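# Refit band over corner guard around carton

## Task

Slip the band back on so it runs over the corner guard and sits squarely around the carton; when finished, the corner guard must be seated in its proper spot and the carton must rest flat (level).

## Robot and tools

Robot: two 6-joint arms, left_arm and right_arm, each ending in a parallel two-finger gripper with a wrist camera (cam_left_wrist, cam_right_wrist, both 672x504). They face each other across the table. left_arm's base sits at (-0.018, +0.459, +0.109) m on the +y side, turned -90 degrees about z; right_arm's base sits at (-0.005, -0.457, +0.135) m, turned +90 degrees about z. Arm names do not match image sides. A loose object may occasionally get a small push from outside.

Frames: the scene frame has its origin at the table centre, +z up, table surface at z = +0.020 m. Everything an arm reports (hand position, orientation, velocities, Hand target) and every offset sent to it uses that arm's own base frame. Rotations turn about the Hand target position. The gripper's fingers point along its +x and close along its y; end_effector_position is the mid-point between the fingers, about 3 to 4 cm short of the tips, and only the final 1.5 cm of each pad is flat.

execute_actions(actions, cameras): actions is a list of actions; each action is a list of up to 15 rows, one per 1/30 s step (an action lasts 0.5 s; a short list repeats its final row). Every row is one flat list of 14 numbers in [-1, 1] covering both arms: left_arm dx, dy, dz, rx, ry, rz, opening, then right_arm in the same seven. dx..rz are offsets, not poses: each row counts from the Hand target as it stood when that action began, not from the previous row, so sending the same offset again moves further. Scale: 1.0 equals 0.6 m for dx/dy/dz and 180 degrees for the rotation vector rx/ry/rz. Opening is absolute: +1 fully open (0.080 m), -1 fully closed; empty fingers touch near -0.78. A 0 in the opening slot means half-open, so to leave a gripper unchanged resend its current command; to leave an arm in place send six zeros. Closing fully takes roughly 0.6 s. cameras: list of names, ["all"] or []; by default images appear only when actions is empty. An unknown camera name rejects the call.

move(target, speed, blend, opening_speed, grip_force, blocking, cameras): target is one 14-number row laid out as above, or a list of up to 15 such rows visited in turn; every row is an offset from the same starting Hand targets. Paths are straight, finish together, last at least 0.5 s and are cut off at 10 s. speed: m/s, 0.002 to 4.3, default 0.25 (turn rate up to twice that in rad/s), one value or one per row. blend: corner rounding radius in m for lists, 0 = full stop at each row. opening_speed: rate of opening change per second on the -1..1 scale, at least 0.2. grip_force: newtons per finger pad, 8 to 34, one value or one per arm; it persists. blocking=false returns after about 0.5 s while the motion continues. Paths ignore obstacles and the other arm; faster motion means more lag, drift and harder contacts. Avoid routing a gripper near its own base. The result adds a move: line: done (within 8 mm and 2 degrees), off_target, moving, held, blocked (stopped well short, usually by contact; it then holds and presses less) or fault, with limits=paced (pose clipped) or limits=held.

wait(seconds 0 to 10, cameras) lets time pass holding commands. stop(cameras) brakes a running move. zoom_image(camera, region=[x0, y0, x1, y1] in pixels, at most 504 by 504) enlarges part of that camera's latest image. read_manual(section="licences") returns licence text only. finished_scene(scene) ends the current scene with its number; it is final, so only call it once the band, guard and carton stay correct without the robot holding anything.

Result lines: end_effector_position (m), end_effector_quat_wxyz, velocities; Hand target (last commanded pose after clipping, base of the next offsets); Tool commands; grip_measured (opening on the command scale, a couple of mm of bias; on a hard part it reads a bit narrower than the part); grip_effort_n (motor effort, negative closing, not pad force); Joint positions (last number of each arm = opening in m), Joint torques, External joint torques (contact estimate; includes held weight); motor temperatures; Wrist depth as a 7x7 grid of distances in mm, rows split by " / ", "-" meaning no value. Action calls also list hand positions at some steps.

Control notes: each step the commanded orientation is clipped to within 32 degrees of the measured one. Friction and gravity leave grippers short, low or tilted, especially far out; check the reported pose after each motion and send the remaining gap as a fresh offset. To grip, command about 0.08 below grip_measured at first contact (less for a lighter hold). To end a push, command the target back beyond the gripper.

Avoid: dropping parts or releasing moving ones, anything leaving the table, hard impacts or heavy pushes, arms or grippers touching each other (even lightly can end things badly), strain on camera cables, and big single-step jumps (over-speed fault). Contact torque limits in N m: waist 18, shoulder 22.3, elbow 22.2, wrist pitch 5.86, wrist yaw 5.84, wrist roll 5.48; reaching one freezes that arm for 10 s. Holding loads or straining toward unreachable poses heats motors; MOTOR HOT appears from 50 °C and at 95 °C the arm is held or goes limp for a while. Smooth, low-effort motion is preferred.

Each tool is called after "Request:" as a command line: name --argument value for each argument, lists and objects as JSON in quotes; but a table of rows of numbers goes row by row, as --pt "numbers of a row", without its own name.

## Session

Request:
execute_actions --actions '[]'

Scene clock: 0.00 s.
left_arm: end_effector_position=(+0.2405, +0.2810, +0.2647) grip_measured=+1.000 grip_effort_n=n/a end_effector_quat_wxyz=(+0.891, -0.170, +0.247, +0.341) | right_arm: end_effector_position=(+0.2170, -0.0848, +0.1785) grip_measured=+1.000 grip_effort_n=n/a end_effector_quat_wxyz=(-0.384, -0.543, -0.236, +0.708)
Joint positions: left_arm=[0.954 1.271 1.155 -0.491 0.224 -0.008 0.08] | right_arm=[-0.175 1.462 1.313 -1.489 0.309 2.057 0.08]
Joint velocities: within noise
Joint torques (N m): no reading
External joint torques (N m): no reading
Motor temperatures (°C): left_arm=[26 22 28 29 28 29] | right_arm=[28 24 25 24 28 28]
Heat: left arm: hottest wrist pitch 29 °C (+0.0 °C/min); right arm: hottest waist 28 °C (+0.0 °C/min).
Wrist depth (mm): cam_left_wrist=[- - 1052 1343 1575 1812 - / 967 - 1335 1445 1798 1827 700 / - - 1454 1522 1575 585 602 / - 1261 1359 1454 500 519 539 / - 79 1189 434 460 104 371 / - 72 384 406 416 422 83 / - - 360 371 384 384 76] | cam_right_wrist=[1185 366 362 356 351 323 337 / 379 372 366 360 356 342 322 / 383 378 369 363 357 352 254 / 384 379 371 367 361 356 320 / 242 233 305 371 364 104 351 / - - 238 373 371 364 78 / - - 238 285 375 369 -]
Hand target: left_arm +0.2405, +0.2810, +0.2645; +0.891, -0.170, +0.247, +0.341 | right_arm +0.2173, -0.0850, +0.1797; -0.386, -0.544, -0.234, +0.707
Tool commands: left_gripper/opening=+1.0 right_gripper/opening=+1.0

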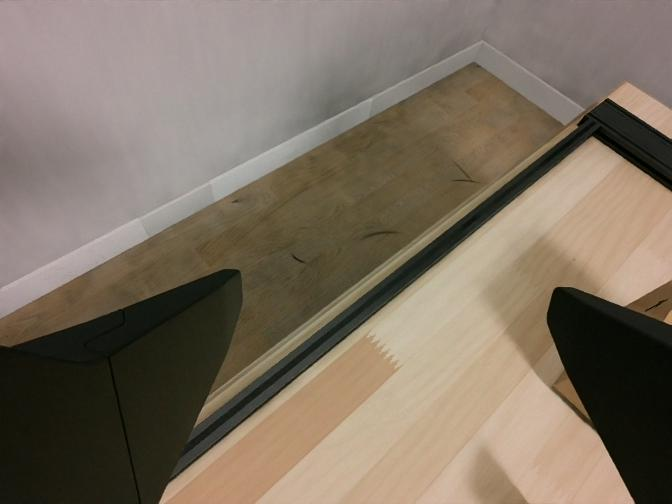

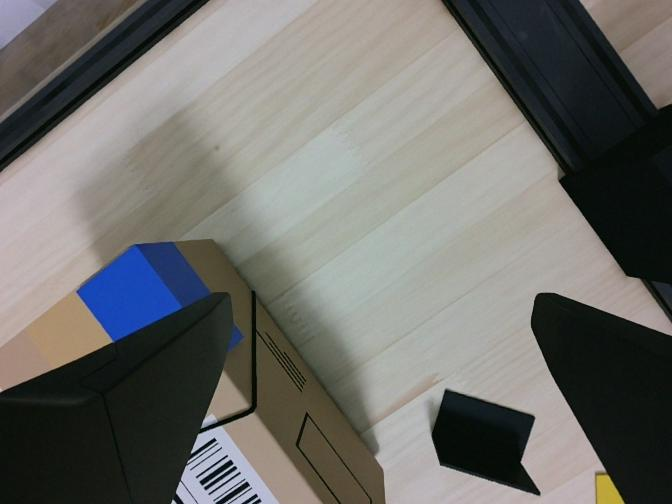

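Request:
move --target '[0.016,-0.435,0.159,0.0065,0.1,-0.25,1,0,0,0,0,0,0,1]' --speed 0.4 --cameras '["all"]'

Scene clock: 27.33 s.
left_arm: end_effector_position=(+0.2488, +0.0198, +0.3580) grip_measured=+1.000 grip_effort_n=-1.2 end_effector_quat_wxyz=(+0.906, +0.000, +0.423, -0.002) | right_arm: end_effector_position=(+0.2170, -0.0848, +0.1785) grip_measured=+1.000 grip_effort_n=-1.2 end_effector_quat_wxyz=(-0.384, -0.543, -0.236, +0.708)
Joint positions: left_arm=[0.132 1.216 1.74 -1.403 0.087 0.103 0.08] | right_arm=[-0.175 1.462 1.313 -1.489 0.309 2.057 0.08]
Joint torques (N m): left_arm=[-0.23 -2.42 6.08 1.2 -0.08 -0.09] | right_arm=[0 -3.71 6.31 0.16 0.26 -0.02]
External joint torques (N m): left_arm=[-0.25 0.19 0.74 -0.18 -0.11 -0.09] | right_arm=[0.01 0.76 1.04 -0.01 0.03 -0.01]
Heat: left arm: hottest wrist pitch 32 °C (+6.6 °C/min); right arm: hottest waist 28 °C (+0.0 °C/min).
Wrist depth (mm): cam_left_wrist=[- 624 636 634 629 619 624 / 1384 612 444 437 432 587 588 / 1553 575 567 515 550 554 553 / 1418 548 539 537 532 529 521 / - 79 513 509 490 103 502 / - 72 488 488 495 487 83 / - - 471 468 467 468 76] | cam_right_wrist=[1172 365 362 357 352 326 338 / 375 372 367 360 354 348 325 / 384 376 370 364 357 352 266 / 388 376 372 366 361 354 324 / 242 234 306 371 363 104 350 / - - 237 371 369 364 78 / - - 238 286 373 367 -]
Hand target: left_arm +0.2500, +0.0200, +0.3600; +0.906, +0.000, +0.422, +0.000 | right_arm +0.2173, -0.0850, +0.1797; -0.386, -0.544, -0.234, +0.707
Off the commanded pose: left_arm 0.002 m, 0 deg | right_arm 0.001 m, 0 deg.
move: done

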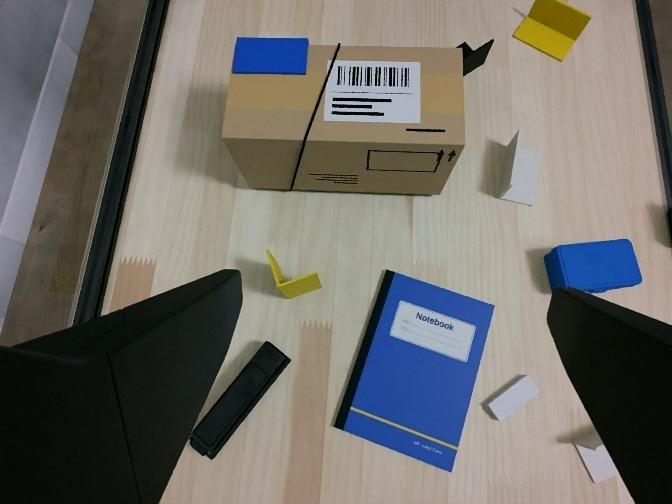

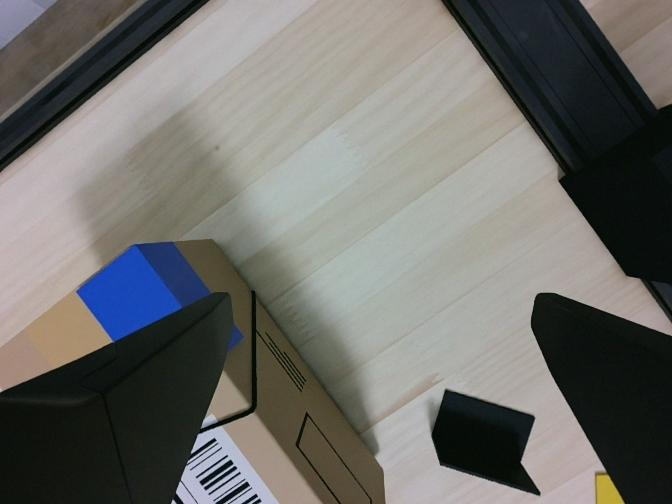

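Request:
zoom_image --camera "cam_left_wrist" --region '[210, 20, 500, 210]'

Request:
zoom_image --camera "cam_right_wrist" --region '[60, 220, 400, 500]'

Scaled by 1.738 from the camera's 672x504 image, which has a finer 960x720 frame.

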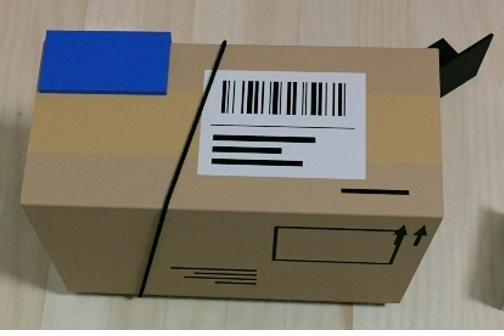

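Scaled by 1.482 from the camera's 672x504 image, which has a finer 960x720 frame.

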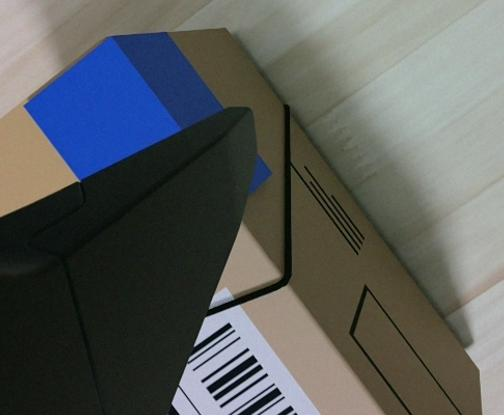

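Request:
move --target '[0,0,0,0,0,0,1,-0.06,0.12,-0.11,-0.182,-0.056,0.681,-0.2]' --speed 0.4 --cameras '["all"]'

Scene clock: 77.40 s.
left_arm: end_effector_position=(+0.2488, +0.0197, +0.3579) grip_measured=+1.000 grip_effort_n=-1.2 end_effector_quat_wxyz=(+0.906, +0.000, +0.424, -0.002) | right_arm: end_effector_position=(+0.1822, -0.0130, +0.1170) grip_measured=-0.197 grip_effort_n=-13.7 end_effector_quat_wxyz=(+0.925, +0.001, +0.381, +0.002)
Joint positions: left_arm=[0.132 1.216 1.74 -1.403 0.087 0.103 0.08] | right_arm=[-0.181 0.45 0.421 -0.761 -0.133 -0.127 0.026]
Joint torques (N m): left_arm=[-0.22 -2.46 6.1 1.21 -0.08 -0.1] | right_arm=[-0.3 0.26 5.95 1.65 -0.21 -0.17]
External joint torques (N m): left_arm=[-0.22 0.11 0.82 -0.16 -0.12 -0.1] | right_arm=[-0.29 0.09 -0.44 0.28 -0.15 -0.17]
Motor temperatures (°C): left_arm=[26 23 33 31 28 28] | right_arm=[27 28 30 24 28 27]
Heat: left arm: hottest elbow 33 °C (+4.0 °C/min); right arm: hottest elbow 30 °C (+3.0 °C/min).
Wrist depth (mm): cam_left_wrist=[1522 651 645 624 632 622 615 / 1483 609 445 439 433 592 577 / 1427 572 562 515 541 553 550 / 1234 552 542 540 536 525 529 / - 79 512 514 506 104 506 / - 72 478 486 481 479 83 / - - 470 471 463 463 76] | cam_right_wrist=[- 425 240 235 235 234 232 / 399 400 220 218 218 215 214 / 366 366 274 257 257 273 341 / 339 339 337 331 331 329 333 / 316 320 - 313 108 317 311 / 303 - - 293 - - 299 / - - - 276 276 - -]
Hand target: left_arm +0.2501, +0.0199, +0.3599; +0.906, +0.000, +0.423, +0.000 | right_arm +0.1813, -0.0130, +0.1136; +0.924, +0.001, +0.383, +0.003
Off the commanded pose: left_arm 0.002 m, 0 deg | right_arm 0.003 m, 0 deg.
move: done

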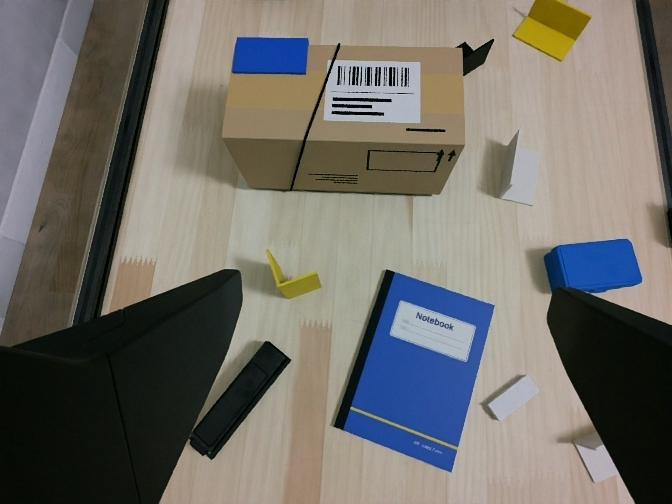

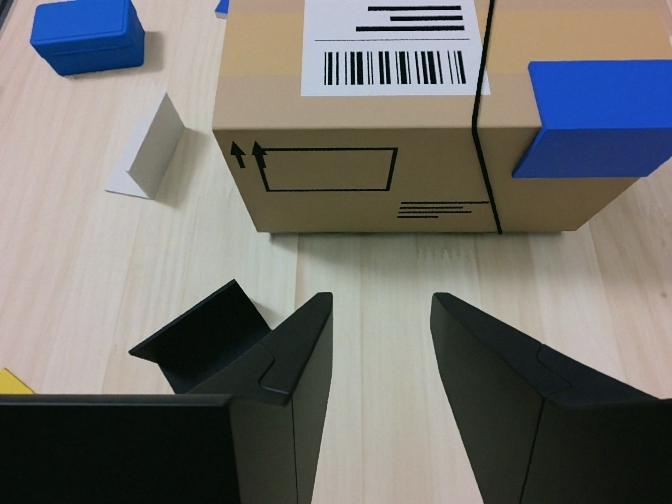

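Request:
move --target '[0,0,0,0,0,0,1,0.128,-0.1,-0.055,0,0,0,-0.3]' --cameras '["cam_right_wrist"]'

Scene clock: 100.57 s.
left_arm: end_effector_position=(+0.2488, +0.0197, +0.3579) grip_measured=+1.000 grip_effort_n=-1.2 end_effector_quat_wxyz=(+0.906, +0.000, +0.424, -0.002) | right_arm: end_effector_position=(+0.2533, -0.0715, +0.0747) grip_measured=-0.297 grip_effort_n=-13.7 end_effector_quat_wxyz=(+0.921, +0.006, +0.390, +0.002)
Joint positions: left_arm=[0.132 1.216 1.74 -1.403 0.087 0.103 0.08] | right_arm=[-0.455 1.052 0.41 -0.216 -0.318 -0.33 0.022]
Joint torques (N m): left_arm=[-0.19 -2.45 6.08 1.19 -0.08 -0.1] | right_arm=[0 -1.22 9.02 1.68 -0.3 -0.17]
External joint torques (N m): left_arm=[-0.2 0.05 0.79 -0.2 -0.12 -0.1] | right_arm=[0.01 1.21 2.96 0.4 -0.14 -0.17]
Heat: left arm: hottest elbow 33 °C (+2.0 °C/min); right arm: hottest elbow 30 °C (+1.0 °C/min).
Wrist depth (mm): cam_left_wrist=[1543 668 636 634 629 606 617 / 1464 607 447 438 437 588 581 / 1401 571 564 513 548 550 548 / 1418 545 550 533 531 531 527 / - 79 509 512 501 104 504 / - 72 491 491 491 485 83 / - - 474 474 464 465 76] | cam_right_wrist=[173 172 171 169 166 165 164 / 160 158 157 156 156 149 147 / 148 148 148 145 145 140 139 / 284 189 189 190 190 210 271 / 274 272 270 266 267 265 261 / 262 - - 250 - - 252 / - - - 236 - - -]
Hand target: left_arm +0.2501, +0.0199, +0.3599; +0.906, +0.000, +0.423, +0.000 | right_arm +0.2582, -0.0731, +0.0808; +0.924, +0.001, +0.383, +0.003
Off the commanded pose: left_arm 0.002 m, 0 deg | right_arm 0.008 m, 1 deg.
move: done
Images, in order (width x height): cam_right_wrist 672x504.

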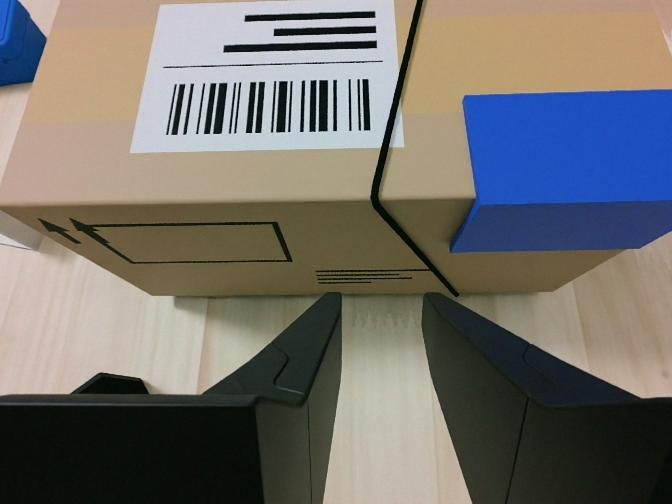

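Request:
move --target '[0,0,0,0,0,0,1,0.055,0.0,-0.022,0,0,0,-0.3]' --speed 0.15 --cameras '["cam_right_wrist"]'

Scene clock: 110.27 s.
left_arm: end_effector_position=(+0.2488, +0.0197, +0.3579) grip_measured=+1.000 grip_effort_n=-1.2 end_effector_quat_wxyz=(+0.906, +0.000, +0.424, -0.002) | right_arm: end_effector_position=(+0.2857, -0.0719, +0.0624) grip_measured=-0.297 grip_effort_n=-13.7 end_effector_quat_wxyz=(+0.921, +0.002, +0.389, +0.004)
Joint positions: left_arm=[0.132 1.216 1.74 -1.403 0.087 0.103 0.08] | right_arm=[-0.385 1.245 0.45 -0.045 -0.274 -0.283 0.022]
Joint torques (N m): left_arm=[-0.2 -2.39 6.14 1.21 -0.08 -0.1] | right_arm=[0.31 -1.91 8.62 1.7 -0.11 0.12]
External joint torques (N m): left_arm=[-0.2 0.26 0.78 -0.17 -0.12 -0.1] | right_arm=[0.32 1.48 2.89 0.4 0.03 0.12]
Heat: left arm: hottest elbow 33 °C (+1.0 °C/min); right arm: hottest elbow 32 °C (+2.0 °C/min).
Wrist depth (mm): cam_left_wrist=[1643 651 641 624 626 615 615 / 1502 602 441 437 436 584 584 / 1401 580 564 520 546 552 549 / 1367 549 544 535 536 530 530 / - 79 511 510 492 103 502 / - 72 488 491 474 479 83 / - - 470 473 465 465 76] | cam_right_wrist=[155 154 153 152 150 148 147 / 143 144 141 141 139 137 137 / 134 132 129 130 129 124 123 / - 123 122 121 122 117 115 / 253 187 159 183 104 219 244 / 249 - - 238 - - 238 / - - - 225 - - -]
Hand target: left_arm +0.2501, +0.0199, +0.3599; +0.906, +0.000, +0.423, +0.000 | right_arm +0.2911, -0.0731, +0.0676; +0.924, +0.001, +0.383, +0.003
Off the commanded pose: left_arm 0.002 m, 0 deg | right_arm 0.008 m, 1 deg.
move: done
Images, in order (width x height): cam_right_wrist 672x504.

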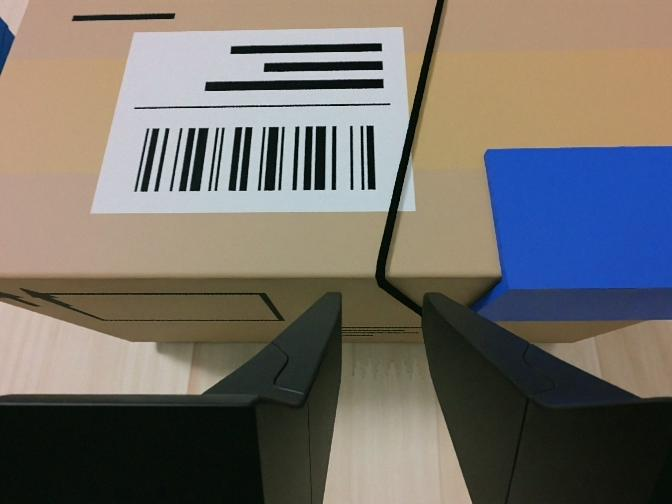

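Request:
move --target '[0,0,0,0,0,0,1,0.0165,0.0,-0.0165,0,0,0,-0.3]' --speed 0.05 --cameras '["cam_right_wrist"]'

Request:
zoom_image --camera "cam_right_wrist" --region '[260, 200, 520, 395]'

Scene clock: 117.77 s.
left_arm: end_effector_position=(+0.2488, +0.0197, +0.3579) grip_measured=+1.000 grip_effort_n=-1.2 end_effector_quat_wxyz=(+0.906, +0.000, +0.424, -0.002) | right_arm: end_effector_position=(+0.2943, -0.0718, +0.0536) grip_measured=-0.297 grip_effort_n=-13.7 end_effector_quat_wxyz=(+0.921, +0.003, +0.390, +0.004)
Joint positions: left_arm=[0.132 1.216 1.74 -1.403 0.087 0.103 0.08] | right_arm=[-0.369 1.314 0.452 0.024 -0.264 -0.27 0.022]
Joint torques (N m): left_arm=[-0.2 -2.45 6.12 1.21 -0.08 -0.09] | right_arm=[0.45 -1.4 8.36 2.34 -0.02 0.13]
External joint torques (N m): left_arm=[-0.22 0.05 0.85 -0.17 -0.12 -0.09] | right_arm=[0.47 2.24 2.89 1.04 0.1 0.13]
Heat: left arm: hottest elbow 34 °C (+2.0 °C/min); right arm: hottest elbow 33 °C (+3.0 °C/min).
Wrist depth (mm): cam_left_wrist=[1543 651 632 458 634 622 620 / 1392 601 447 436 437 592 582 / 1522 578 564 510 545 546 554 / 1359 546 544 544 533 526 535 / - 79 512 515 499 104 501 / - 72 484 493 482 480 83 / - - 473 474 468 459 76] | cam_right_wrist=[- 143 144 141 139 137 136 / 134 130 130 129 128 127 126 / 123 122 120 120 120 116 113 / - 113 112 112 111 108 106 / 173 142 121 140 104 119 116 / 240 - - 231 - - 229 / - - - 218 - - -]
Hand target: left_arm +0.2501, +0.0199, +0.3599; +0.906, +0.000, +0.423, +0.000 | right_arm +0.3010, -0.0730, +0.0576; +0.924, +0.001, +0.383, +0.003
Off the commanded pose: left_arm 0.002 m, 0 deg | right_arm 0.008 m, 1 deg.
move: done
Images, in order (width x height): cam_right_wrist 672x504.

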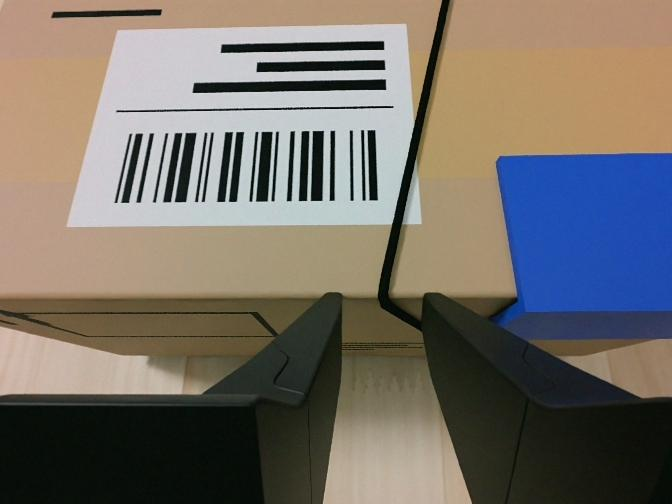

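Scaled by 1.938 from the camera's 672x504 image, which has a finer 960x720 frame.

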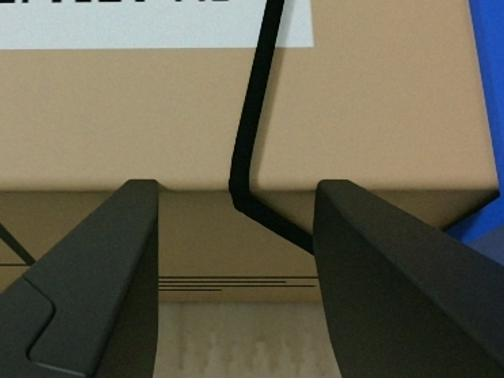

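Request:
move --target '[0,0,0,0,0,0,1,0.004,0.0,-0.004,0,0,0,-0.95]' --speed 0.05 --opening_speed 0.8 --cameras '["cam_right_wrist"]'

Request:
zoom_image --camera "cam_right_wrist" --region '[260, 200, 520, 395]'

Scene clock: 123.17 s.
left_arm: end_effector_position=(+0.2488, +0.0197, +0.3579) grip_measured=+1.000 grip_effort_n=-1.6 end_effector_quat_wxyz=(+0.906, +0.000, +0.424, -0.002) | right_arm: end_effector_position=(+0.2952, -0.0718, +0.0528) grip_measured=-0.768 grip_effort_n=-47.7 end_effector_quat_wxyz=(+0.921, +0.004, +0.389, +0.004)
Joint positions: left_arm=[0.132 1.216 1.74 -1.403 0.087 0.103 0.08] | right_arm=[-0.368 1.32 0.452 0.032 -0.264 -0.266 0]
Joint torques (N m): left_arm=[-0.17 -2.47 6.1 1.2 -0.07 -0.09] | right_arm=[0.71 -0.38 8.47 3.14 0.08 0.13]
External joint torques (N m): left_arm=[-0.14 0.13 0.8 -0.16 -0.12 -0.09] | right_arm=[0.71 3.32 2.98 1.84 0.21 0.12]
Heat: left arm: hottest elbow 34 °C (+2.0 °C/min); right arm: hottest elbow 32 °C (+2.0 °C/min).
Wrist depth (mm): cam_left_wrist=[1667 624 640 457 622 626 620 / 1290 592 447 437 435 590 585 / 1375 577 560 554 546 546 548 / 1367 546 544 545 537 525 527 / - 79 509 515 502 104 511 / - 72 483 485 485 487 83 / - - 468 471 468 459 76] | cam_right_wrist=[- 143 143 141 139 137 136 / 135 130 130 129 128 126 126 / 123 122 119 120 119 116 114 / - 113 111 112 111 108 106 / 167 139 138 104 104 118 115 / 241 239 - - - - 229 / - - - - - - -]
Hand target: left_arm +0.2501, +0.0199, +0.3599; +0.906, +0.000, +0.423, +0.000 | right_arm +0.3034, -0.0731, +0.0552; +0.924, +0.001, +0.383, +0.003
Off the commanded pose: left_arm 0.002 m, 0 deg | right_arm 0.009 m, 1 deg.
move: off_target (right_arm)
Images, in order (width x height): cam_right_wrist 672x504.

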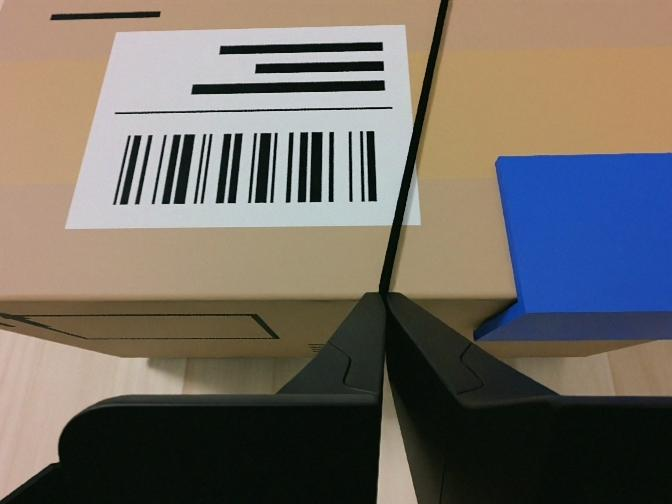

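Scaled by 1.938 from the camera's 672x504 image, which has a finer 960x720 frame.

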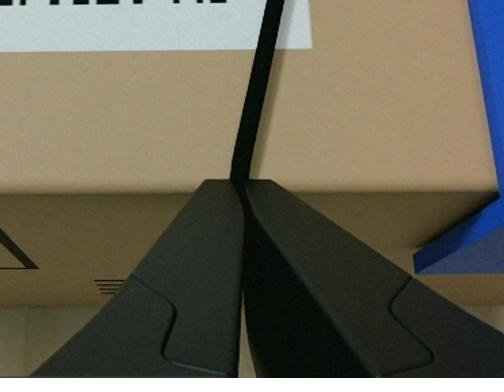

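Request:
move --target '[0,0,0,0,0,0,1,-0.03,0.0,0.028,0,0,0,-0.98]' --speed 0.04 --cameras '["all"]'

Request:
zoom_image --camera "cam_right_wrist" --region '[260, 200, 520, 395]'

Scene clock: 128.93 s.
left_arm: end_effector_position=(+0.2488, +0.0197, +0.3579) grip_measured=+1.000 grip_effort_n=-1.6 end_effector_quat_wxyz=(+0.906, +0.000, +0.424, -0.002) | right_arm: end_effector_position=(+0.2815, -0.0728, +0.0632) grip_measured=-0.771 grip_effort_n=-36.0 end_effector_quat_wxyz=(+0.919, +0.006, +0.395, +0.000)
Joint positions: left_arm=[0.132 1.216 1.74 -1.403 0.087 0.103 0.08] | right_arm=[-0.391 1.227 0.452 -0.078 -0.27 -0.281 0]
Joint torques (N m): left_arm=[-0.18 -2.45 6.1 1.19 -0.07 -0.1] | right_arm=[-0.02 -3.8 8.05 1.28 -0.49 -0.18]
External joint torques (N m): left_arm=[-0.18 0.08 0.8 -0.19 -0.11 -0.1] | right_arm=[-0.05 -0.52 2.31 -0.01 -0.35 -0.18]
Motor temperatures (°C): left_arm=[26 23 34 31 28 28] | right_arm=[27 26 32 29 28 27]
Heat: left arm: hottest elbow 34 °C (+1.0 °C/min); right arm: hottest elbow 32 °C (+2.0 °C/min).
Wrist depth (mm): cam_left_wrist=[1445 654 640 638 626 611 611 / 1492 604 443 435 432 585 580 / 1290 562 558 520 550 550 556 / 1454 546 540 542 539 531 519 / - 79 510 514 500 103 511 / - 72 486 494 484 491 83 / - - 473 468 461 464 76] | cam_right_wrist=[154 151 152 152 149 148 146 / 143 143 140 141 138 139 137 / 135 132 129 130 129 124 123 / 126 125 124 123 124 118 116 / 256 210 212 93 157 219 245 / 251 248 - - - - 238 / - - - - - - -]
Hand target: left_arm +0.2501, +0.0199, +0.3599; +0.906, +0.000, +0.423, +0.000 | right_arm +0.2854, -0.0731, +0.0720; +0.924, +0.001, +0.383, +0.003
Off the commanded pose: left_arm 0.002 m, 0 deg | right_arm 0.010 m, 2 deg.
move: off_target (right_arm)

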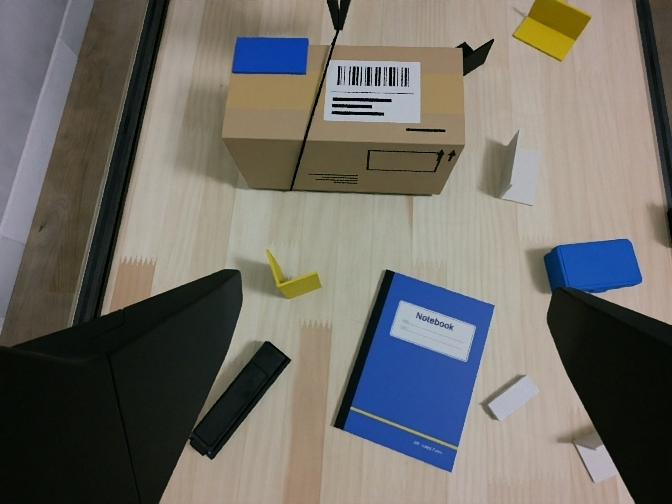

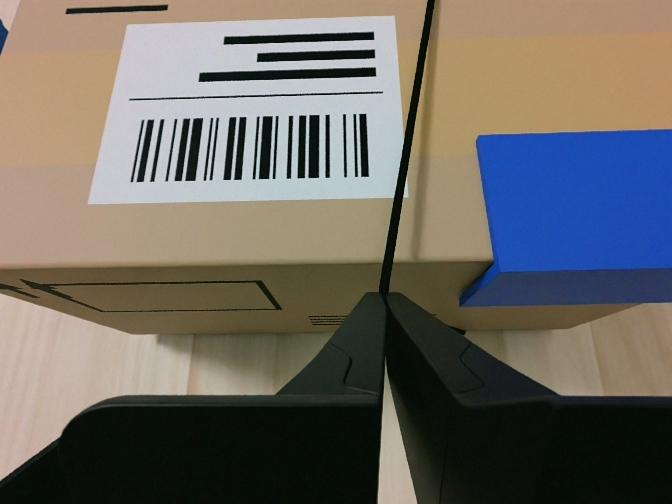

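Scaled by 1.938 from the camera's 672x504 image, which has a finer 960x720 frame.

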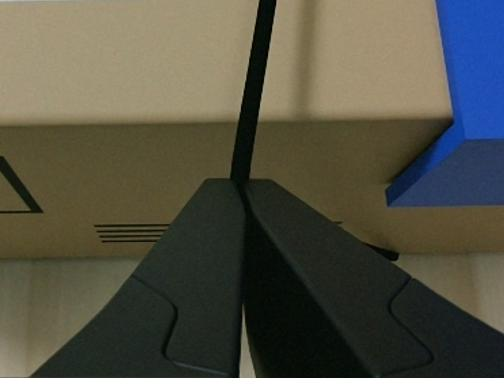

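Request:
move --target '[0,0,0,0,0,0,1,-0.006,-0.1,0.006,0,0,0,-0.98]' --speed 0.06 --cameras '["all"]'

Request:
zoom_image --camera "cam_left_wrist" --region '[210, 0, 500, 210]'

Scene clock: 149.27 s.
left_arm: end_effector_position=(+0.2488, +0.0197, +0.3579) grip_measured=+1.000 grip_effort_n=-1.6 end_effector_quat_wxyz=(+0.906, +0.000, +0.424, -0.002) | right_arm: end_effector_position=(+0.2780, -0.1279, +0.0692) grip_measured=-0.771 grip_effort_n=-36.0 end_effector_quat_wxyz=(+0.921, +0.006, +0.390, +0.006)
Joint positions: left_arm=[0.132 1.216 1.74 -1.403 0.087 0.103 0.08] | right_arm=[-0.645 1.339 0.561 -0.143 -0.445 -0.492 0]
Joint torques (N m): left_arm=[-0.18 -2.46 6.12 1.2 -0.09 -0.09] | right_arm=[-0.57 -2.78 8.75 1.29 -0.37 -0.18]
External joint torques (N m): left_arm=[-0.19 0.15 0.78 -0.19 -0.13 -0.09] | right_arm=[-0.53 1.18 3.1 0.09 -0.15 -0.18]
Heat: left arm: hottest elbow 34 °C (+1.0 °C/min); right arm: hottest elbow 31 °C (+1.0 °C/min).
Wrist depth (mm): cam_left_wrist=[1445 662 645 638 619 617 612 / 1553 606 446 439 434 593 581 / 1375 572 561 525 552 553 556 / 1367 549 540 535 536 531 527 / - 79 513 511 511 103 506 / - 72 483 486 459 482 83 / - - 471 469 470 462 76] | cam_right_wrist=[166 165 162 159 158 161 331 / 153 151 150 148 145 148 309 / 141 140 138 134 131 130 287 / 134 133 132 126 124 123 268 / 226 225 223 93 104 254 253 / 258 255 - - - - 241 / - - - - - - -]
Hand target: left_arm +0.2501, +0.0199, +0.3599; +0.906, +0.000, +0.423, +0.000 | right_arm +0.2818, -0.1330, +0.0756; +0.924, +0.001, +0.383, +0.003
Off the commanded pose: left_arm 0.002 m, 0 deg | right_arm 0.009 m, 1 deg.
move: off_target (right_arm)

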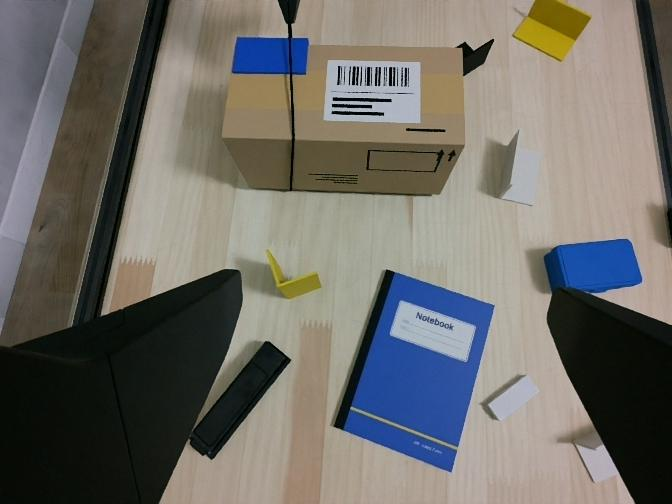

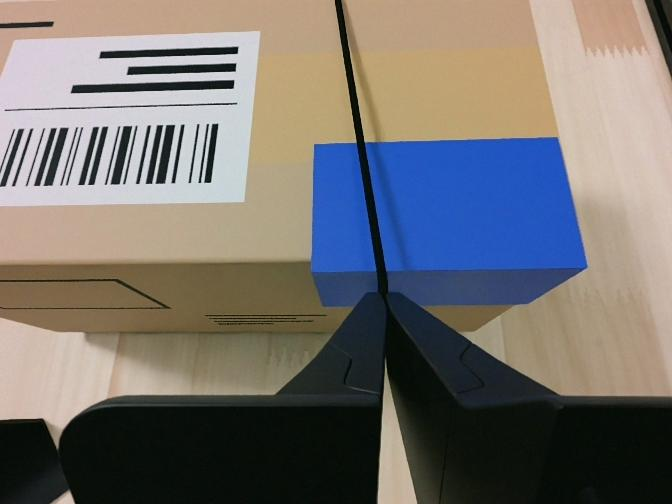

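Scaled by 1.738 from the camera's 672x504 image, which has a finer 960x720 frame.

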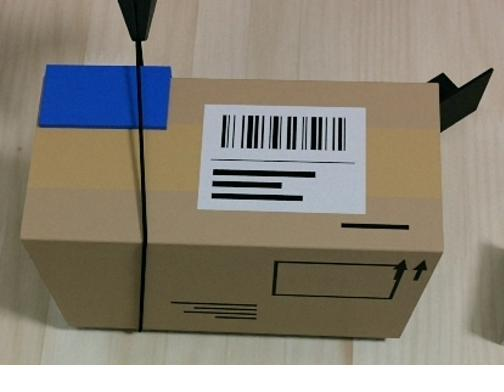

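Request:
move --target '[0,0,0,0,0,0,1,0.017,0,-0.018,0,0,0,-0.98]' --speed 0.05 --cameras '["cam_right_wrist"]'

Request:
zoom_image --camera "cam_right_wrist" --region '[260, 200, 520, 395]'

Scene clock: 159.87 s.
left_arm: end_effector_position=(+0.2488, +0.0197, +0.3579) grip_measured=+1.000 grip_effort_n=-1.2 end_effector_quat_wxyz=(+0.906, +0.000, +0.424, -0.002) | right_arm: end_effector_position=(+0.2875, -0.1299, +0.0599) grip_measured=-0.771 grip_effort_n=-36.0 end_effector_quat_wxyz=(+0.921, +0.004, +0.389, +0.006)
Joint positions: left_arm=[0.132 1.216 1.74 -1.403 0.087 0.103 0.08] | right_arm=[-0.626 1.402 0.561 -0.069 -0.434 -0.48 0]
Joint torques (N m): left_arm=[-0.23 -2.45 6.11 1.21 -0.06 -0.1] | right_arm=[0.09 -2.93 8.13 1.59 -0.16 0.11]
External joint torques (N m): left_arm=[-0.21 0.14 0.78 -0.17 -0.11 -0.1] | right_arm=[0.1 1.34 2.62 0.38 0.07 0.11]
Heat: left arm: hottest elbow 34 °C (+1.0 °C/min); right arm: hottest elbow 33 °C (+3.0 °C/min).
Wrist depth (mm): cam_left_wrist=[1798 656 640 632 627 611 614 / - 602 448 439 438 585 581 / 1409 575 562 517 548 560 550 / 1401 546 536 536 535 532 531 / - 79 513 514 505 103 506 / - 72 486 489 485 485 83 / - - 472 473 460 462 76] | cam_right_wrist=[153 151 151 148 147 149 321 / 140 141 138 136 135 135 299 / 130 129 126 122 122 120 279 / - 120 120 114 113 113 259 / 214 176 173 84 93 243 245 / 248 245 - - - - 234 / - - - - - - -]
Hand target: left_arm +0.2501, +0.0199, +0.3599; +0.906, +0.000, +0.423, +0.000 | right_arm +0.2920, -0.1331, +0.0648; +0.924, +0.001, +0.383, +0.003
Off the commanded pose: left_arm 0.002 m, 0 deg | right_arm 0.007 m, 1 deg.
move: done
Images, in order (width x height): cam_right_wrist 672x504.

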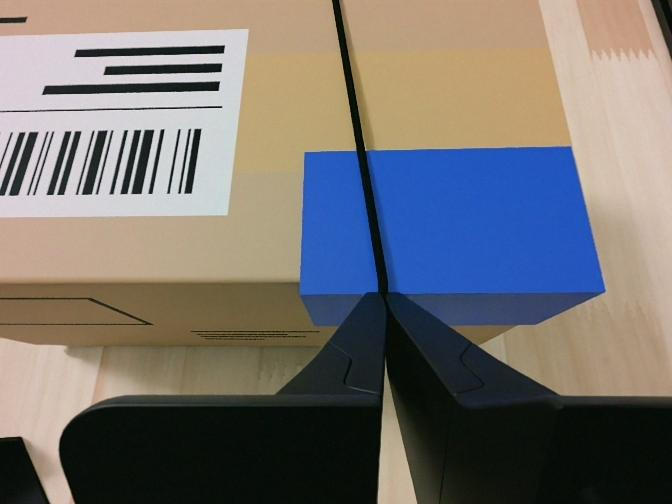

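Scaled by 1.938 from the camera's 672x504 image, which has a finer 960x720 frame.

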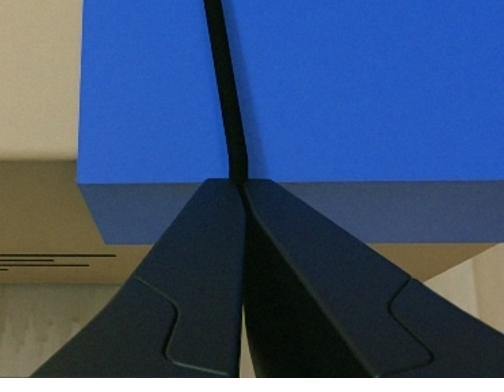

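Request:
move --pt "0 0 0 0 0 0 1 0.006 0 -0.006 0 0 0 -0.98" --pt "0 0 0 0 0 0 1 0.006 0 -0.006 0 0 0 -0.4" --speed 0.04 --opening_speed 0.3 --cameras '["all"]'

Request:
zoom_image --camera "cam_left_wrist" --region '[210, 0, 500, 210]'

Scene clock: 167.27 s.
left_arm: end_effector_position=(+0.2488, +0.0197, +0.3579) grip_measured=+1.000 grip_effort_n=-1.6 end_effector_quat_wxyz=(+0.906, +0.000, +0.424, -0.002) | right_arm: end_effector_position=(+0.2907, -0.1311, +0.0596) grip_measured=-0.404 grip_effort_n=14.2 end_effector_quat_wxyz=(+0.923, +0.002, +0.385, +0.004)
Joint positions: left_arm=[0.132 1.216 1.74 -1.403 0.087 0.103 0.08] | right_arm=[-0.622 1.413 0.562 -0.046 -0.431 -0.472 0.017]
Joint torques (N m): left_arm=[-0.18 -2.46 6.06 1.2 -0.08 -0.09] | right_arm=[0.43 -1.84 8.15 1.82 -0.08 0.12]
External joint torques (N m): left_arm=[-0.2 0.1 0.74 -0.19 -0.11 -0.09] | right_arm=[0.4 2.51 2.68 0.6 0.14 0.12]
Heat: left arm: hottest elbow 34 °C (+1.0 °C/min); right arm: hottest elbow 34 °C (+2.0 °C/min).
Wrist depth (mm): cam_left_wrist=[1473 647 640 632 620 617 607 / 1667 606 446 439 434 587 582 / 1436 568 562 515 548 554 552 / 1367 546 545 535 537 533 532 / - 79 513 514 - 104 505 / - 72 490 491 477 477 83 / - - 473 469 467 461 76] | cam_right_wrist=[154 151 152 152 149 321 328 / 142 141 140 139 137 138 305 / 133 130 127 123 124 122 281 / - 121 120 115 114 114 262 / 153 153 131 104 104 252 246 / 248 246 - 233 - - 235 / - - - 223 - - -]
Hand target: left_arm +0.2501, +0.0199, +0.3599; +0.906, +0.000, +0.423, +0.000 | right_arm +0.2956, -0.1331, +0.0613; +0.924, +0.001, +0.383, +0.003
Off the commanded pose: left_arm 0.002 m, 0 deg | right_arm 0.006 m, 0 deg.
move: done

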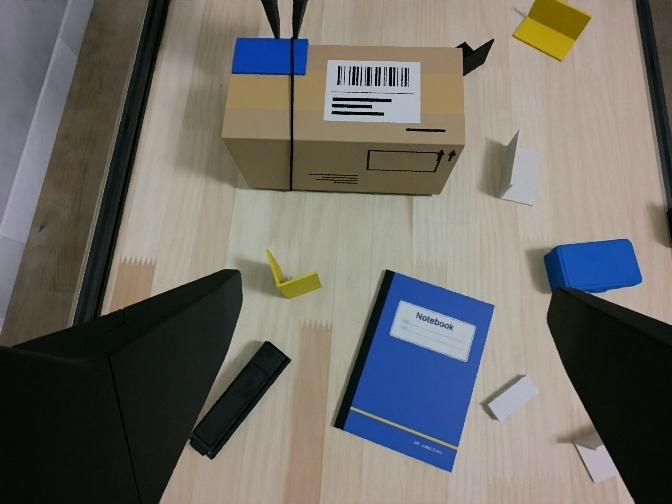

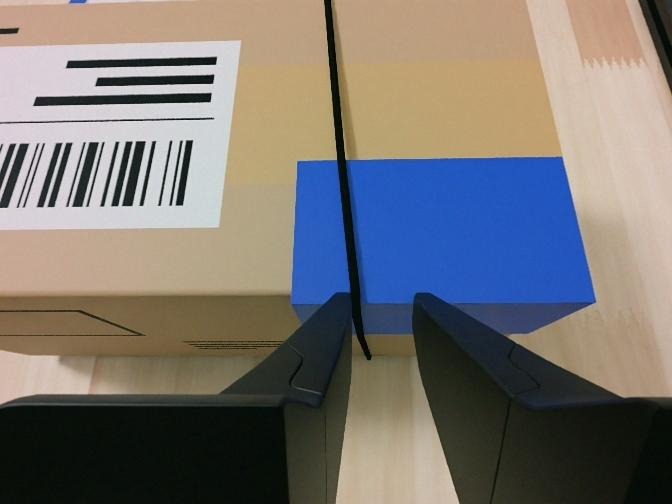

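Scaled by 1.738 from the camera's 672x504 image, which has a finer 960x720 frame.

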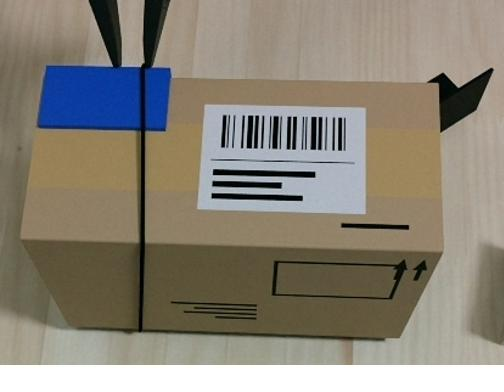

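Request:
move --target '[0.198,0.175,-0.365,0,-0.028,0,-0.3,0,-0.003,0.002,0,0,0,-0.98]' --speed 0.25 --opening_speed 0.5 --cameras '["all"]'

Scene clock: 190.47 s.
left_arm: end_effector_position=(+0.3702, +0.1252, +0.1491) grip_measured=-0.296 grip_effort_n=-17.9 end_effector_quat_wxyz=(+0.927, +0.004, +0.375, +0.003) | right_arm: end_effector_position=(+0.2910, -0.1302, +0.0603) grip_measured=-0.772 grip_effort_n=-29.5 end_effector_quat_wxyz=(+0.923, +0.005, +0.385, +0.007)
Joint positions: left_arm=[0.442 1.492 0.997 -0.32 0.305 0.321 0.022] | right_arm=[-0.622 1.413 0.566 -0.054 -0.438 -0.472 0]
Joint torques (N m): left_arm=[0.25 -6.15 4.93 1.64 0.32 0.13] | right_arm=[-0.04 -1.69 8.43 1.81 0.04 -0.04]
External joint torques (N m): left_arm=[0.28 0.08 -1.89 0.21 0.17 0.13] | right_arm=[-0.05 2.62 3 0.61 0.26 -0.04]
Heat: left arm: hottest elbow 34 °C (+0.0 °C/min); right arm: hottest elbow 35 °C (+3.0 °C/min).
Wrist depth (mm): cam_left_wrist=[1401 410 417 222 222 220 218 / 1305 379 381 207 205 202 202 / 1067 355 352 226 218 213 209 / 324 333 331 320 310 301 295 / 310 314 - 301 - 306 303 / - - - 287 - - - / - - - 269 - - -] | cam_right_wrist=[156 155 153 152 149 153 328 / 144 143 141 140 138 138 304 / 135 131 128 126 125 122 281 / - 122 121 116 115 - 262 / 184 154 152 85 - 241 245 / 249 247 - - - - 234 / - - - - - - -]
Hand target: left_arm +0.3690, +0.1250, +0.1410; +0.924, +0.000, +0.382, +0.000 | right_arm +0.2956, -0.1349, +0.0624; +0.924, +0.001, +0.383, +0.003
Off the commanded pose: left_arm 0.008 m, 1 deg | right_arm 0.007 m, 1 deg.
move: done

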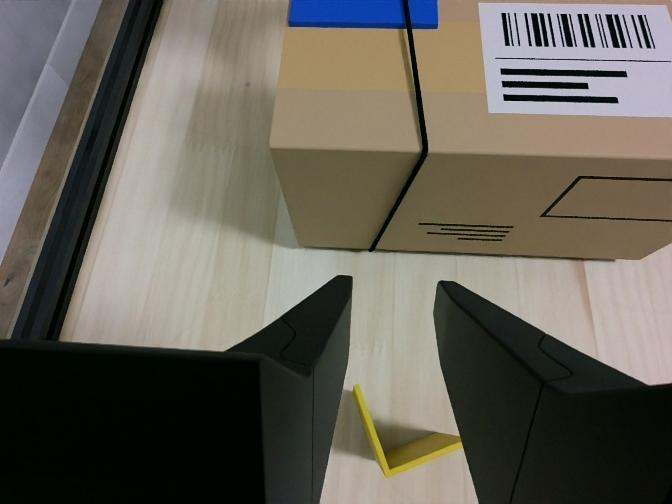

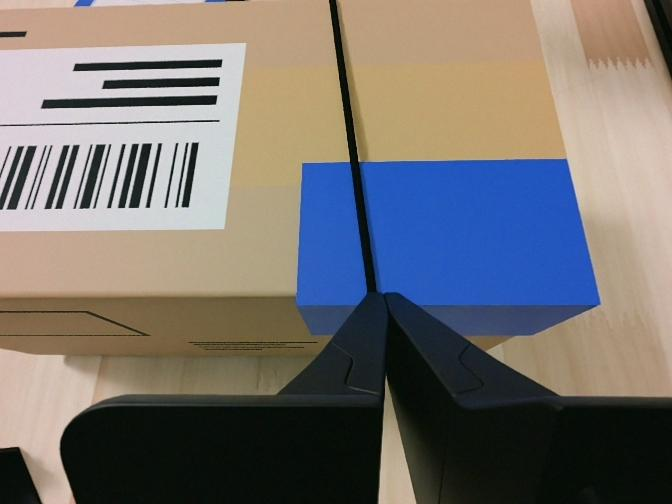

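Request:
move --target '[0.123,-0.052,-0.09,0,0,0,-0.3,0,0,0,0,0,0,-0.98]' --speed 0.15 --cameras '["cam_left_wrist"]'

Scene clock: 207.50 s.
left_arm: end_effector_position=(+0.4389, +0.0927, +0.0884) grip_measured=-0.297 grip_effort_n=-17.9 end_effector_quat_wxyz=(+0.924, +0.001, +0.382, -0.002) | right_arm: end_effector_position=(+0.2911, -0.1303, +0.0605) grip_measured=-0.772 grip_effort_n=-29.5 end_effector_quat_wxyz=(+0.923, +0.005, +0.385, +0.007)
Joint positions: left_arm=[0.273 1.782 1.054 -0.076 0.195 0.198 0.022] | right_arm=[-0.622 1.413 0.566 -0.054 -0.438 -0.472 0]
Joint torques (N m): left_arm=[-0.06 -8.11 7 1.66 -0.02 -0.09] | right_arm=[-0.05 -1.79 8.37 1.8 0.04 -0.06]
External joint torques (N m): left_arm=[-0.07 -0.09 0.65 0.22 -0.11 -0.09] | right_arm=[-0.07 2.51 2.92 0.6 0.27 -0.06]
Heat: left arm: hottest elbow 34 °C (+0.0 °C/min); right arm: hottest elbow 35 °C (+4.0 °C/min).
Wrist depth (mm): cam_left_wrist=[324 139 137 136 138 134 133 / 302 128 127 126 126 123 123 / 284 120 120 116 115 115 115 / 263 166 161 141 137 135 130 / 251 248 - 195 96 185 232 / - - - 228 - - - / - - - 217 216 - -] | cam_right_wrist=[156 155 153 152 149 153 328 / 144 143 141 140 138 138 304 / 135 131 128 125 125 122 281 / - 122 121 116 115 114 262 / 184 153 152 84 - 243 245 / 249 247 - - - - 234 / - - - - - - -]
Hand target: left_arm +0.4427, +0.0938, +0.0870; +0.924, +0.000, +0.382, +0.000 | right_arm +0.2957, -0.1349, +0.0625; +0.924, +0.001, +0.383, +0.003
Off the commanded pose: left_arm 0.004 m, 0 deg | right_arm 0.007 m, 1 deg.
move: done
Images, in order (width x height): cam_left_wrist 672x504.

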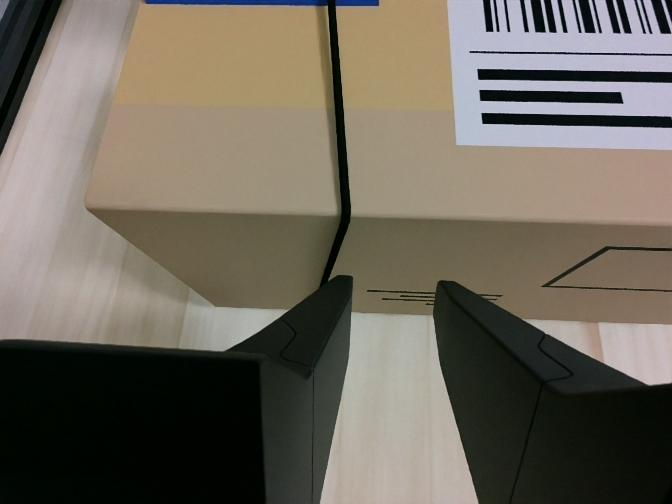

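Request:
move --target '[0.03,0.021,-0.006,0,0,0,-0.4,0,0,0,0,0,0,-0.98]' --speed 0.08 --cameras '["cam_left_wrist"]'

Request:
zoom_image --camera "cam_left_wrist" --region '[270, 190, 530, 385]'

Scene clock: 216.63 s.
left_arm: end_effector_position=(+0.4571, +0.1047, +0.0859) grip_measured=-0.397 grip_effort_n=-17.4 end_effector_quat_wxyz=(+0.925, +0.000, +0.381, +0.002) | right_arm: end_effector_position=(+0.2911, -0.1303, +0.0605) grip_measured=-0.772 grip_effort_n=-29.5 end_effector_quat_wxyz=(+0.923, +0.005, +0.385, +0.007)
Joint positions: left_arm=[0.289 1.857 1.138 -0.084 0.201 0.206 0.017] | right_arm=[-0.622 1.413 0.566 -0.054 -0.438 -0.472 0]
Joint torques (N m): left_arm=[0.22 -8.4 7.32 1.39 0.24 0.12] | right_arm=[-0.02 -1.81 8.47 1.8 0.05 -0.04]
External joint torques (N m): left_arm=[0.21 0.35 0.81 -0.09 0.14 0.12] | right_arm=[-0.02 2.5 3.04 0.6 0.27 -0.05]
Heat: left arm: hottest elbow 34 °C (+0.0 °C/min); right arm: hottest elbow 35 °C (+2.0 °C/min).
Wrist depth (mm): cam_left_wrist=[318 315 131 130 130 128 129 / 299 126 123 122 121 120 120 / 279 116 115 114 113 112 113 / 260 108 109 108 106 106 106 / 247 242 - - 117 127 163 / - - - 223 - - - / - - - 213 - - -] | cam_right_wrist=[156 155 153 151 149 152 328 / 144 143 141 140 138 138 304 / 135 131 128 126 124 122 281 / - 122 121 116 115 114 262 / 184 154 152 85 - 244 245 / 249 247 - - - - 234 / - - - - - - -]
Hand target: left_arm +0.4607, +0.1063, +0.0834; +0.924, +0.000, +0.382, +0.000 | right_arm +0.2957, -0.1349, +0.0625; +0.924, +0.001, +0.383, +0.003
Off the commanded pose: left_arm 0.005 m, 0 deg | right_arm 0.007 m, 1 deg.
move: done
Images, in order (width x height): cam_left_wrist 672x504.

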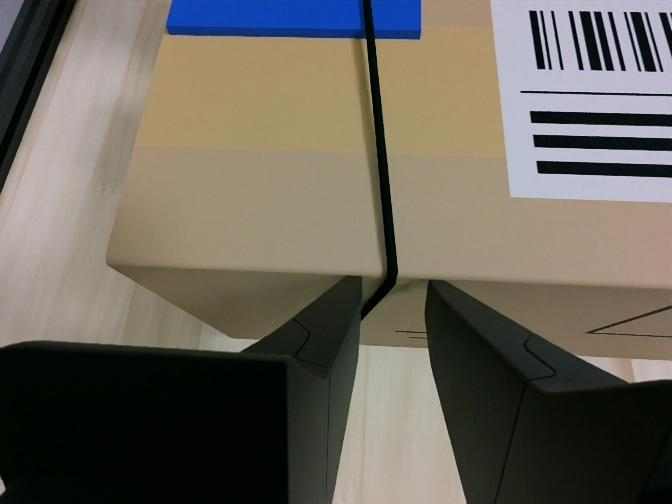

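Scaled by 1.938 from the camera's 672x504 image, which has a finer 960x720 frame.

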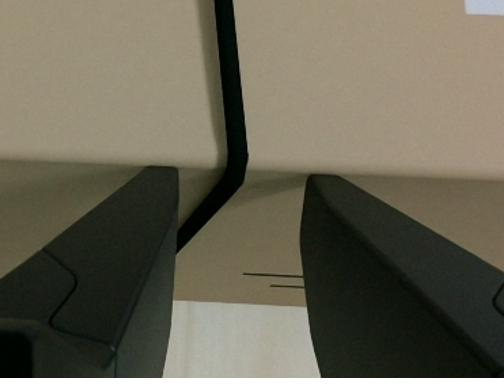

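Request:
move --pt "0.006 0 -0.008 0 0 0 -0.4 0 0 0 0 0 0 -0.98" --pt "0.006 0 -0.008 0 0 0 -0.98 0 0 0 0 0 0 -0.98" --pt "-0.015 0 0.017 0 0 0 -0.98 0 0 0 0 0 0 -0.98" --speed 0.05 --opening_speed 0.8 --cameras '["cam_left_wrist"]'

Scene clock: 226.27 s.
left_arm: end_effector_position=(+0.4528, +0.1064, +0.0849) grip_measured=-0.771 grip_effort_n=-36.5 end_effector_quat_wxyz=(+0.921, -0.002, +0.390, +0.001) | right_arm: end_effector_position=(+0.2910, -0.1304, +0.0604) grip_measured=-0.772 grip_effort_n=-29.5 end_effector_quat_wxyz=(+0.923, +0.005, +0.385, +0.007)
Joint positions: left_arm=[0.296 1.852 1.14 -0.112 0.203 0.211 0] | right_arm=[-0.622 1.413 0.566 -0.054 -0.438 -0.472 0]
Joint torques (N m): left_arm=[0.3 -13.7 5.36 1.22 0.33 0.13] | right_arm=[0.01 -1.73 8.37 1.8 0.04 -0.04]
External joint torques (N m): left_arm=[0.38 -5.12 -1.01 -0.2 0.22 0.13] | right_arm=[0.02 2.6 2.92 0.6 0.26 -0.04]
Heat: left arm: hottest elbow 34 °C (+0.0 °C/min); right arm: hottest elbow 35 °C (+1.0 °C/min).
Wrist depth (mm): cam_left_wrist=[309 131 128 126 126 124 126 / 292 120 119 118 116 116 118 / 272 112 112 111 110 109 109 / 255 111 109 106 106 107 104 / 243 243 185 - 75 177 170 / - - - - - - - / - - - - - - -] | cam_right_wrist=[156 155 153 151 149 153 327 / 144 143 141 140 138 138 305 / 135 131 128 126 124 122 281 / - 122 121 116 115 114 262 / 184 153 152 84 110 243 245 / 249 248 - - - - 234 / - - - - - - -]
Hand target: left_arm +0.4517, +0.1064, +0.0936; +0.924, +0.000, +0.382, +0.000 | right_arm +0.2956, -0.1349, +0.0625; +0.924, +0.001, +0.383, +0.003
Off the commanded pose: left_arm 0.009 m, 1 deg | right_arm 0.007 m, 1 deg.
move: off_target (left_arm); target 2's new opening was sent with left_arm's hand 0.009 m and 0 deg from that target
Images, in order (width x height): cam_left_wrist 672x504.

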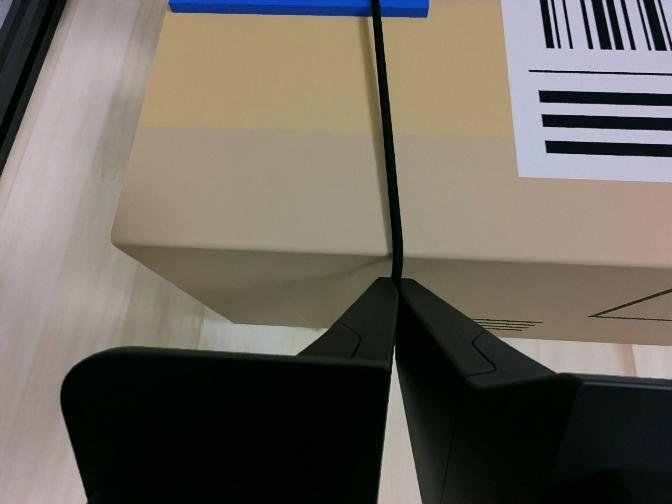

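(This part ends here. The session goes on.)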